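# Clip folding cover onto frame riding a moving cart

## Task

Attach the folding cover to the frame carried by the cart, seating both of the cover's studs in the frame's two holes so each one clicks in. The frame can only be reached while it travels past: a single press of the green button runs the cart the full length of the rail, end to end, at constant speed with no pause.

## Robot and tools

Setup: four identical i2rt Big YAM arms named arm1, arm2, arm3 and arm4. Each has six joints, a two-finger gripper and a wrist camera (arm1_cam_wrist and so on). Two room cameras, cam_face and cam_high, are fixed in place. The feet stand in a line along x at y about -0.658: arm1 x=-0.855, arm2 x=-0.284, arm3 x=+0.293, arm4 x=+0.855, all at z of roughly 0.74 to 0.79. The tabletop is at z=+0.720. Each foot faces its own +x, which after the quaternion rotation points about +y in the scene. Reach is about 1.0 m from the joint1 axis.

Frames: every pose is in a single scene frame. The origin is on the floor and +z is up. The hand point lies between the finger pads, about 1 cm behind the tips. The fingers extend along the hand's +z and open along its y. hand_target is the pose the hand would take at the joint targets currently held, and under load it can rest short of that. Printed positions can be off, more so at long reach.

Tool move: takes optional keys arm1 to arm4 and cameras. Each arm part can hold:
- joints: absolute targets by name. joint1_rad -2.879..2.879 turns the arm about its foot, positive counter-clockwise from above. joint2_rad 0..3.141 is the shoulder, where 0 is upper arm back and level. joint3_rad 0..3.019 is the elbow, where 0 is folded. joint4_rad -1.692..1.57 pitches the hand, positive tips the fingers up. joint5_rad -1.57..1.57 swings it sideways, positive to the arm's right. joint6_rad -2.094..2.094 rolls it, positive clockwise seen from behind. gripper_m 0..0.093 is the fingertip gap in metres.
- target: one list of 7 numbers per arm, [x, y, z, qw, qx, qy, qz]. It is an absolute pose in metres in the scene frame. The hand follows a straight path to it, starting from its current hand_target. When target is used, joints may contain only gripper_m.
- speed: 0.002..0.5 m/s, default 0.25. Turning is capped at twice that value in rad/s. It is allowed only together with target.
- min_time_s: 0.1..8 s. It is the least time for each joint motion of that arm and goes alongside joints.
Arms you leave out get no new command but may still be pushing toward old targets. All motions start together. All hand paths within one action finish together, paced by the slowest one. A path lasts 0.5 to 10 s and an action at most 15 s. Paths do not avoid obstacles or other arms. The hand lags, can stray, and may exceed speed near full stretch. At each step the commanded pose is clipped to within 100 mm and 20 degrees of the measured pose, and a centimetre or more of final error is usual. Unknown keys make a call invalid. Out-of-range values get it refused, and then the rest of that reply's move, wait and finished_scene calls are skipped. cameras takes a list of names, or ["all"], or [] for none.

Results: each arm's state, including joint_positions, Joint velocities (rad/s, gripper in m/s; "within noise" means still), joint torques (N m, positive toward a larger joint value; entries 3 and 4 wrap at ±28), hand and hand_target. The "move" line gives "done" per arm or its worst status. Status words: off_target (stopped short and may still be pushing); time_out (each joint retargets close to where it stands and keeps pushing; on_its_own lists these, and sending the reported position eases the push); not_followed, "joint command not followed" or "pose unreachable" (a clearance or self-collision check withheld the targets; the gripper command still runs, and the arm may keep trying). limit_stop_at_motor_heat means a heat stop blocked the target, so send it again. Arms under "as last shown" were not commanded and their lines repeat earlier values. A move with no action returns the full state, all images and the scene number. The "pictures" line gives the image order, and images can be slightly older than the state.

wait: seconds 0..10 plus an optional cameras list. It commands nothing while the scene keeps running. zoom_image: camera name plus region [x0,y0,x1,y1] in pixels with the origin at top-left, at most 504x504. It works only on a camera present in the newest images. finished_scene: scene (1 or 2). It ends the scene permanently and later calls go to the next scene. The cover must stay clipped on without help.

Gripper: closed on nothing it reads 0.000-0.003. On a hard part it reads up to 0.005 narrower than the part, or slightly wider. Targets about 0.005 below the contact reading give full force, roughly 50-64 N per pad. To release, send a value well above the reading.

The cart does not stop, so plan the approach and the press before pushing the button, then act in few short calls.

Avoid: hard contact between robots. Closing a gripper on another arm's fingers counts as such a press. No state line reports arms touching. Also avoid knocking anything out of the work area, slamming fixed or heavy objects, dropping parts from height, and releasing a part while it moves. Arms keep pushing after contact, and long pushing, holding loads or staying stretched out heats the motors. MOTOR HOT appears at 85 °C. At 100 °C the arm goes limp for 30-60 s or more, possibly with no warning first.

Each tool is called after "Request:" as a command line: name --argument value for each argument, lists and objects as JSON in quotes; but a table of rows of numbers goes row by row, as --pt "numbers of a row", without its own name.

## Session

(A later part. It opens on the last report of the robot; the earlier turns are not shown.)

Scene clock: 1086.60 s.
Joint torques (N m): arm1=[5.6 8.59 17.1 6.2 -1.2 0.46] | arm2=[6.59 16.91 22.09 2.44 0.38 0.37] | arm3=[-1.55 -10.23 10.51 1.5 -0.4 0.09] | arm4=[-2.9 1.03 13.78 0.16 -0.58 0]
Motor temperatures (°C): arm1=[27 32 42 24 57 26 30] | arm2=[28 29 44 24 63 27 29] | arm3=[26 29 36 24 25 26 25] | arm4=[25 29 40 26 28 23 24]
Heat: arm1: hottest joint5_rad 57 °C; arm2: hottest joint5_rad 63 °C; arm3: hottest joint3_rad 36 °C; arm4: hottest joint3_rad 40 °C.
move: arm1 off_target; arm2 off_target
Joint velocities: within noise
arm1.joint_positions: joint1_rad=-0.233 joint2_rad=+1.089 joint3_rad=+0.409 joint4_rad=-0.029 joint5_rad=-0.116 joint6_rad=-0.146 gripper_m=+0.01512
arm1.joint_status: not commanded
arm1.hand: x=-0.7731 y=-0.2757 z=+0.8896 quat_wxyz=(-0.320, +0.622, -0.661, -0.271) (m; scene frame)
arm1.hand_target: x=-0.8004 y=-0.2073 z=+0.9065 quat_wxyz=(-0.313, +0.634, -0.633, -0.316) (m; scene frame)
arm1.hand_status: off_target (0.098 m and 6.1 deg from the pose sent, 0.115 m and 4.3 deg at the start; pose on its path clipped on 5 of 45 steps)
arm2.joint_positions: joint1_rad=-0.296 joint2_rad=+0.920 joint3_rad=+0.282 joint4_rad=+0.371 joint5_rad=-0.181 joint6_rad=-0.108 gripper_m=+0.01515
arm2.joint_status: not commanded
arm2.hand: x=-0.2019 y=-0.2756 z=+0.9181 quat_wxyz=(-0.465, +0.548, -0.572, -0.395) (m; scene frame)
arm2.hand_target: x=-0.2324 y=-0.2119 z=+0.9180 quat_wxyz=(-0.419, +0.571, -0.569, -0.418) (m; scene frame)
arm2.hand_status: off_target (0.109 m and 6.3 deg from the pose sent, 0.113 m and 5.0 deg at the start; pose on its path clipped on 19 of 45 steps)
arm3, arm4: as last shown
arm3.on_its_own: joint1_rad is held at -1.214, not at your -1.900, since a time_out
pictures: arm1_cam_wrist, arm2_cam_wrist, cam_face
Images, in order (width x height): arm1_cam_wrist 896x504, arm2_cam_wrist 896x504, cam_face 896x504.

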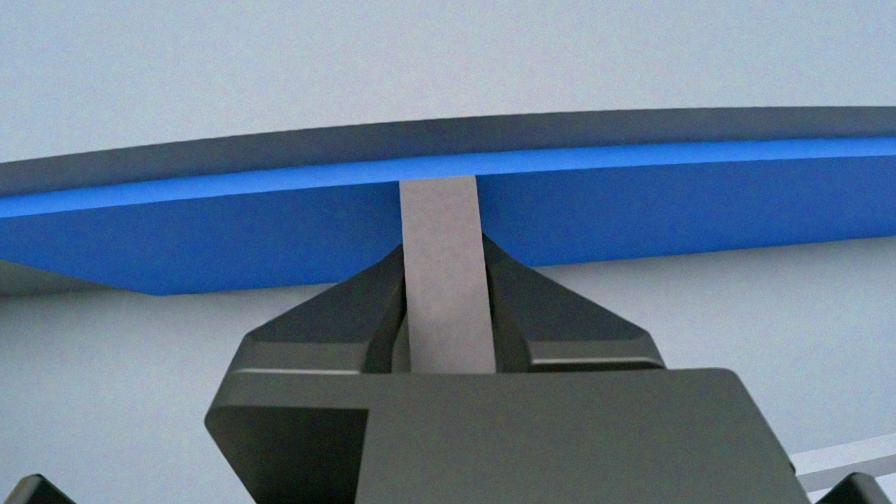

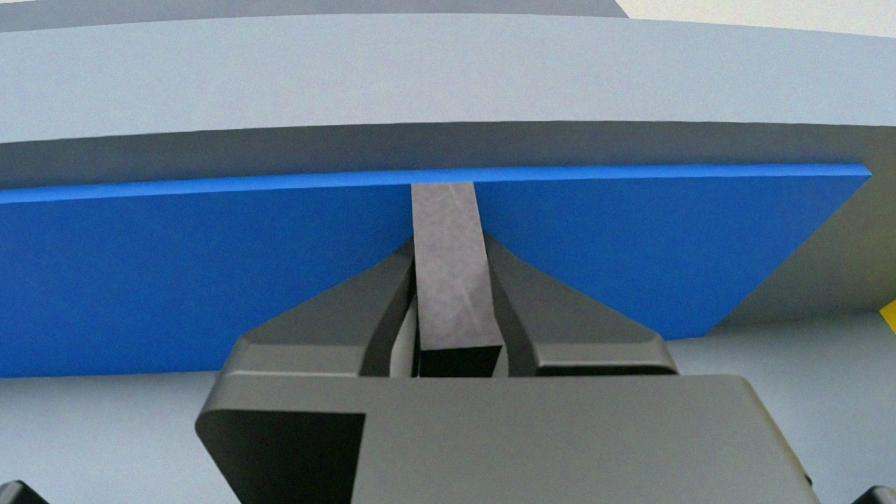

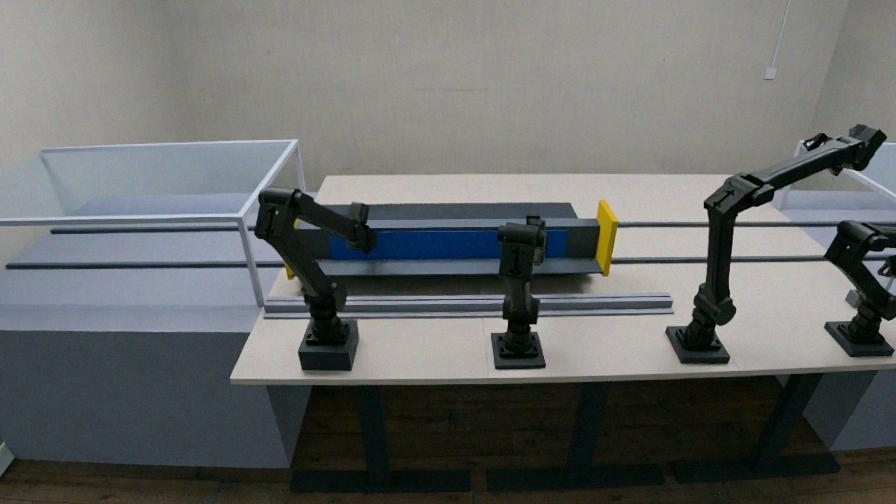

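Request:
move --arm1 '{"target":[-0.835,-0.277,0.897,-0.3155,0.6328,-0.6328,-0.3155],"speed":0.12}' --arm2 '{"target":[-0.263,-0.272,0.915,-0.4206,0.5684,-0.5684,-0.4206],"speed":0.12}'

Request:
move --arm1 '{"joints":{"gripper_m":0.05}}' --arm2 '{"joints":{"gripper_m":0.05}}' --cameras '["arm1_cam_wrist","arm2_cam_wrist"]'

Request:
move --arm1 '{"target":[-0.845,-0.38,0.90,-0.3155,0.6328,-0.6328,-0.3155],"speed":0.12}' --arm2 '{"target":[-0.273,-0.38,0.92,-0.4206,0.5684,-0.5684,-0.4206],"speed":0.12}' --cameras '["arm1_cam_wrist","arm2_cam_wrist","cam_face"]'

Scene clock: 1099.00 s.
Joint torques (N m): arm1=[-3.25 -4.95 6.5 4.12 0.19 -0.05] | arm2=[-2.26 -0.5 11.84 0.4 1.38 -0.01] | arm3=[-1.03 -10.93 10.69 1.51 -0.38 0.15] | arm4=[-2.9 1.08 13.78 0.18 -0.58 0]
Motor temperatures (°C): arm1=[27 32 45 25 45 26 30] | arm2=[28 29 48 24 50 27 29] | arm3=[26 29 36 24 25 26 25] | arm4=[25 29 40 26 28 23 24]
Heat: arm1: hottest joint3_rad 45 °C; arm2: hottest joint5_rad 50 °C; arm3: hottest joint3_rad 36 °C; arm4: hottest joint3_rad 40 °C.
move: arm1 off_target; arm2 off_target
Joint velocities: within noise
arm1.joint_positions: joint1_rad=-0.030 joint2_rad=+1.043 joint3_rad=+0.370 joint4_rad=-0.014 joint5_rad=-0.077 joint6_rad=-0.044 gripper_m=+0.01499
arm1.joint_status: not commanded
arm1.hand: x=-0.8457 y=-0.2782 z=+0.8899 quat_wxyz=(-0.295, +0.646, -0.632, -0.311) (m; scene frame)
arm1.hand_target: x=-0.8352 y=-0.2770 z=+0.8971 quat_wxyz=(-0.315, +0.633, -0.633, -0.315) (m; scene frame)
arm1.hand_status: off_target (0.013 m and 2.9 deg from the pose sent, 0.062 m and 6.2 deg at the start)
arm2.joint_positions: joint1_rad=-0.082 joint2_rad=+0.863 joint3_rad=+0.256 joint4_rad=+0.326 joint5_rad=-0.120 joint6_rad=-0.033 gripper_m=+0.01435
arm2.joint_status: not commanded
arm2.hand: x=-0.2755 y=-0.2793 z=+0.9134 quat_wxyz=(-0.416, +0.577, -0.550, -0.437) (m; scene frame)
arm2.hand_target: x=-0.2631 y=-0.2729 z=+0.9152 quat_wxyz=(-0.421, +0.568, -0.568, -0.421) (m; scene frame)
arm2.hand_status: off_target (0.015 m and 3.0 deg from the pose sent, 0.061 m and 6.3 deg at the start)
arm3, arm4: as last shown
arm3.on_its_own: joint1_rad is held at -1.214, not at your -1.900, since a time_out
pictures: none

Scene clock: 1099.67 s.
Joint torques (N m): arm1=[-2.02 -4.54 6.99 3.37 -0.09 -0.08] | arm2=[-2.08 -1.61 11.74 1.25 0.2 -0.06] | arm3=[-0.79 -10.34 10.5 1.7 -0.33 0.18] | arm4=[-2.9 0.97 13.76 0.14 -0.58 0]
Motor temperatures (°C): arm1=[27 32 45 25 45 26 30] | arm2=[28 29 48 24 50 27 29] | arm3=[26 29 36 24 25 26 25] | arm4=[25 29 40 26 28 23 24]
Heat: arm1: hottest joint3_rad 45 °C; arm2: hottest joint5_rad 50 °C; arm3: hottest joint3_rad 36 °C; arm4: hottest joint3_rad 40 °C.
move: arm1 done; arm2 done
Joint velocities: within noise
arm1.joint_positions: joint1_rad=-0.043 joint2_rad=+1.041 joint3_rad=+0.364 joint4_rad=+0.003 joint5_rad=-0.069 joint6_rad=-0.042 gripper_m=+0.04982
arm1.joint_status: all done
arm1.hand: x=-0.8395 y=-0.2781 z=+0.8911 quat_wxyz=(-0.303, +0.639, -0.635, -0.310) (m; scene frame)
arm1.hand_target: x=-0.8352 y=-0.2771 z=+0.8969 quat_wxyz=(-0.315, +0.633, -0.633, -0.315) (m; scene frame)
arm1.hand_status: not commanded
arm2.joint_positions: joint1_rad=-0.084 joint2_rad=+0.873 joint3_rad=+0.256 joint4_rad=+0.304 joint5_rad=-0.091 joint6_rad=-0.032 gripper_m=+0.04988
arm2.joint_status: all done
arm2.hand: x=-0.2698 y=-0.2803 z=+0.9047 quat_wxyz=(-0.415, +0.577, -0.565, -0.420) (m; scene frame)
arm2.hand_target: x=-0.2632 y=-0.2729 z=+0.9152 quat_wxyz=(-0.421, +0.568, -0.568, -0.421) (m; scene frame)
arm2.hand_status: not commanded
arm3, arm4: as last shown
arm3.on_its_own: joint1_rad is held at -1.214, not at your -1.900, since a time_out
pictures: arm1_cam_wrist, arm2_cam_wrist
Images, in order (width x height): arm1_cam_wrist 896x504, arm2_cam_wrist 896x504.

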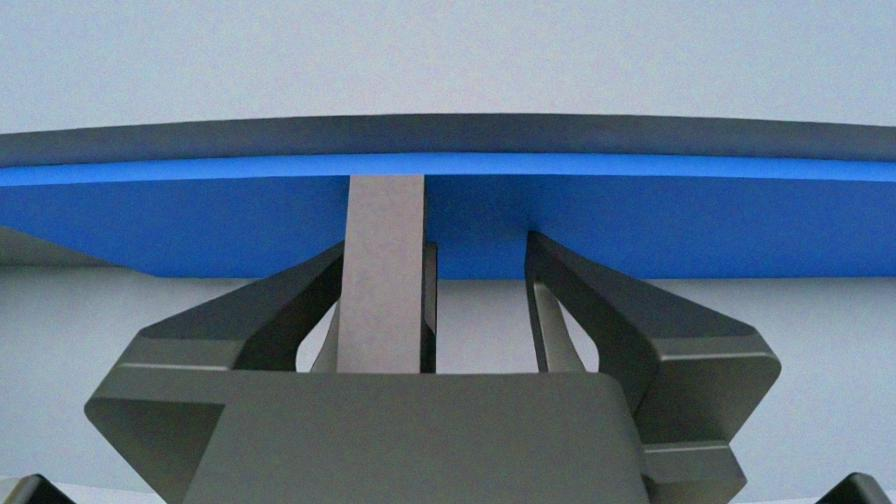

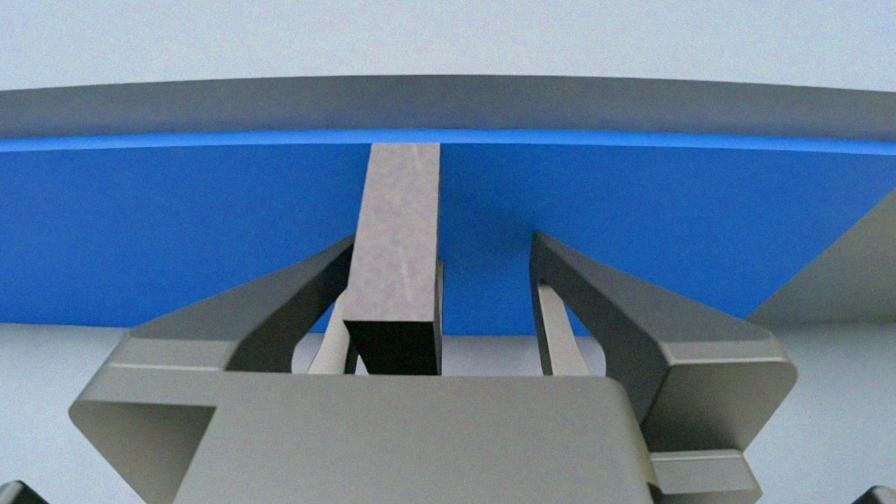

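Scene clock: 1101.60 s.
Joint torques (N m): arm1=[-1.26 0.67 8.46 2.21 -0.08 -0.01] | arm2=[-1.9 2.73 12.1 1.29 0.07 -0.06] | arm3=[-1.44 -10.81 10.48 1.57 -0.35 0.14] | arm4=[-2.9 0.97 13.78 0.16 -0.58 0.01]
Motor temperatures (°C): arm1=[27 32 44 25 44 26 30] | arm2=[28 29 48 24 48 27 29] | arm3=[26 29 36 24 25 26 25] | arm4=[25 29 40 26 28 23 24]
Heat: arm1: hottest joint3_rad 44 °C; arm2: hottest joint3_rad 48 °C; arm3: hottest joint3_rad 36 °C; arm4: hottest joint3_rad 40 °C.
move: arm1 done; arm2 done
Joint velocities: within noise
arm1.joint_positions: joint1_rad=-0.043 joint2_rad=+0.474 joint3_rad=+0.190 joint4_rad=-0.361 joint5_rad=-0.062 joint6_rad=-0.042 gripper_m=+0.04989
arm1.joint_status: not commanded
arm1.hand: x=-0.8454 y=-0.3778 z=+0.9009 quat_wxyz=(-0.315, +0.634, -0.632, -0.316) (m; scene frame)
arm1.hand_target: x=-0.8449 y=-0.3799 z=+0.8998 quat_wxyz=(-0.316, +0.633, -0.633, -0.315) (m; scene frame)
arm1.hand_status: done (0.002 m and 0.2 deg from the pose sent, 0.102 m and 1.7 deg at the start)
arm2.joint_positions: joint1_rad=-0.084 joint2_rad=+0.178 joint3_rad=+0.146 joint4_rad=-0.282 joint5_rad=-0.086 joint6_rad=-0.032 gripper_m=+0.04995
arm2.joint_status: not commanded
arm2.hand: x=-0.2767 y=-0.3794 z=+0.9128 quat_wxyz=(-0.415, +0.576, -0.566, -0.419) (m; scene frame)
arm2.hand_target: x=-0.2731 y=-0.3798 z=+0.9200 quat_wxyz=(-0.421, +0.568, -0.568, -0.421) (m; scene frame)
arm2.hand_status: done (0.008 m and 1.1 deg from the pose sent, 0.101 m and 1.3 deg at the start)
arm3, arm4: as last shown
arm3.on_its_own: joint1_rad is held at -1.214, not at your -1.900, since a time_out
pictures: arm1_cam_wrist, arm2_cam_wrist, cam_face
Images, in order (width x height): arm1_cam_wrist 896x504, arm2_cam_wrist 896x504, cam_face 896x504.

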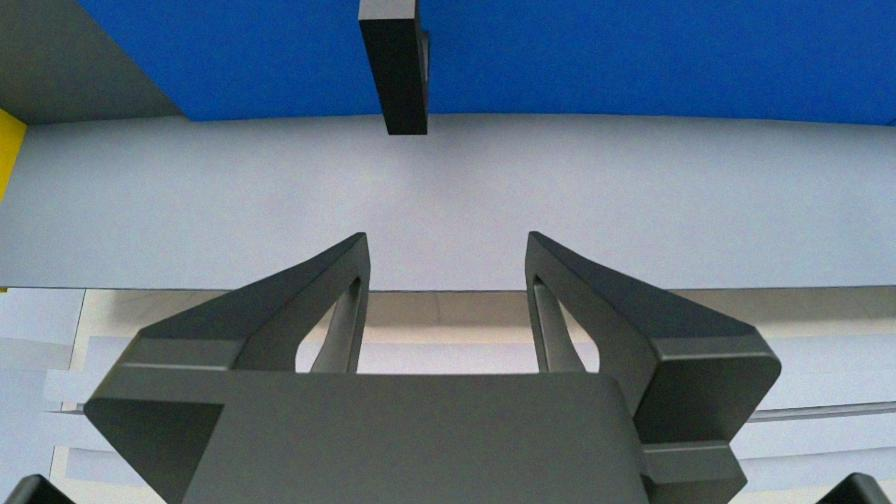

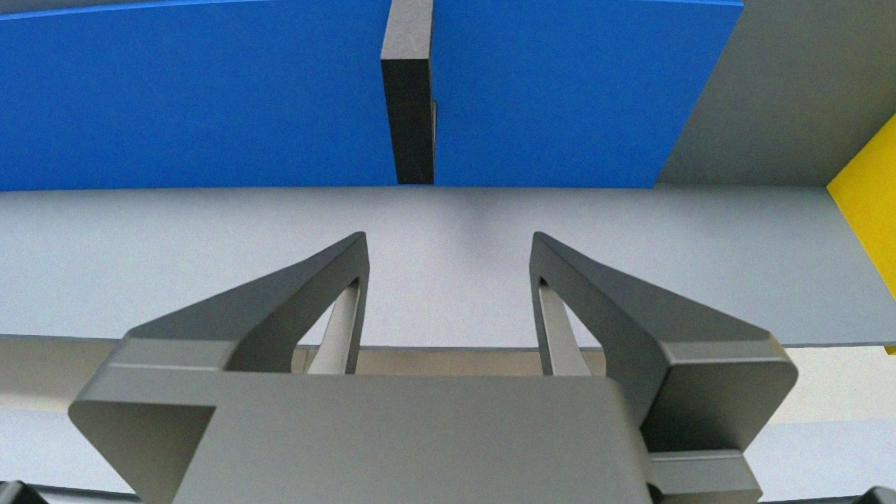

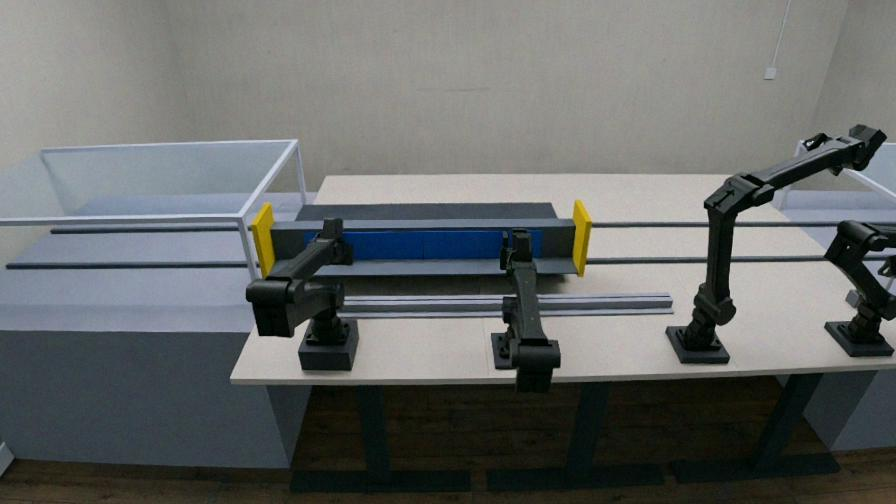

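Request:
move --arm1 '{"target":[-0.845,-0.46,1.0,-0.3155,0.6328,-0.6328,-0.3155],"speed":0.2}' --arm2 '{"target":[-0.273,-0.45,1.0,-0.2706,0.6533,-0.6533,-0.2706],"speed":0.2}' --cameras '["arm1_cam_wrist","arm2_cam_wrist"]'

Request:
finished_scene --scene 1

Scene clock: 1116.00 s.
Joint torques (N m): arm1=[-2.14 3.72 12.86 2.09 -0.28 -0.15] | arm2=[-2.2 5.01 15.36 0.9 0.02 -0.24] | arm3=[-1.32 -10.29 10.39 1.42 -0.39 0.09] | arm4=[-2.9 1.03 13.78 0.16 -0.58 0]
Motor temperatures (°C): arm1=[27 32 43 24 39 26 29] | arm2=[28 29 46 24 42 27 28] | arm3=[26 29 36 24 25 26 25] | arm4=[25 29 41 26 28 23 24]
Heat: arm1: hottest joint3_rad 43 °C; arm2: hottest joint3_rad 46 °C; arm3: hottest joint3_rad 36 °C; arm4: hottest joint3_rad 41 °C.
move: arm1 off_target; arm2 off_target
Joint velocities: within noise
arm1.joint_positions: joint1_rad=-0.120 joint2_rad=+0.057 joint3_rad=+0.360 joint4_rad=-1.021 joint5_rad=-0.127 joint6_rad=-0.084 gripper_m=+0.04989
arm1.joint_status: not commanded
arm1.hand: x=-0.8473 y=-0.4591 z=+0.9654 quat_wxyz=(-0.289, +0.641, -0.645, -0.300) (m; scene frame)
arm1.hand_target: x=-0.8455 y=-0.4598 z=+0.9989 quat_wxyz=(-0.316, +0.633, -0.633, -0.315) (m; scene frame)
arm1.hand_status: off_target (0.035 m and 3.9 deg from the pose sent, 0.129 m and 0.2 deg at the start)
arm2.joint_positions: joint1_rad=-0.107 joint2_rad=+0.272 joint3_rad=+0.592 joint4_rad=-1.150 joint5_rad=-0.080 joint6_rad=-0.069 gripper_m=+0.04995
arm2.joint_status: not commanded
arm2.hand: x=-0.2766 y=-0.4530 z=+0.9719 quat_wxyz=(-0.254, +0.658, -0.659, -0.262) (m; scene frame)
arm2.hand_target: x=-0.2734 y=-0.4504 z=+0.9995 quat_wxyz=(-0.271, +0.653, -0.653, -0.270) (m; scene frame)
arm2.hand_status: off_target (0.028 m and 2.3 deg from the pose sent, 0.112 m and 27.3 deg at the start)
arm3, arm4: as last shown
arm3.on_its_own: joint1_rad is held at -1.214, not at your -1.900, since a time_out
pictures: arm1_cam_wrist, arm2_cam_wrist
Images, in order (width x height): arm1_cam_wrist 896x504, arm2_cam_wrist 896x504.

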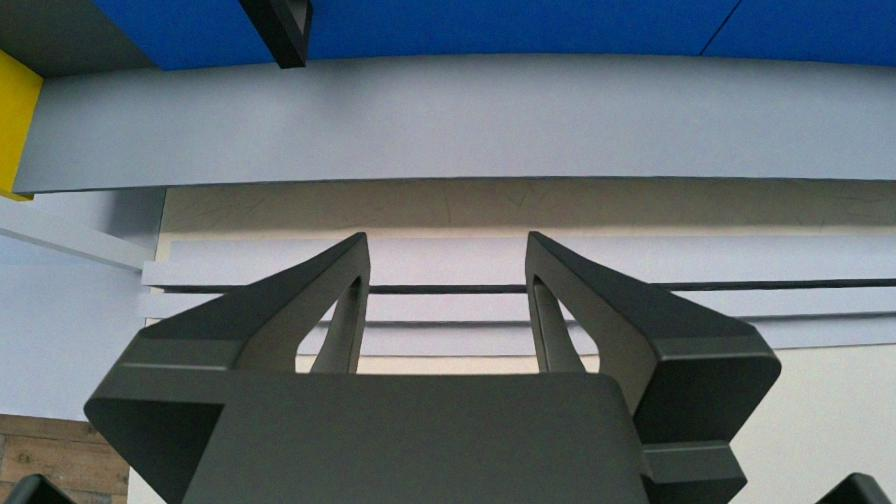

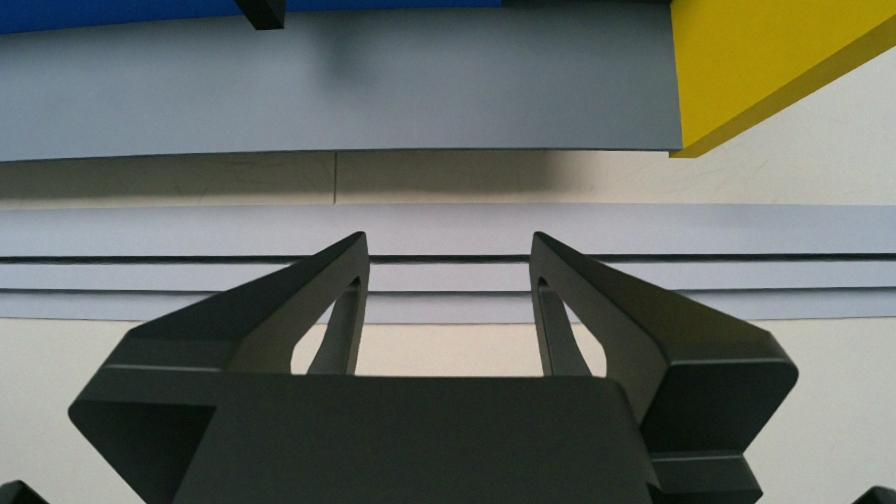

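The scene is finished: the task was done.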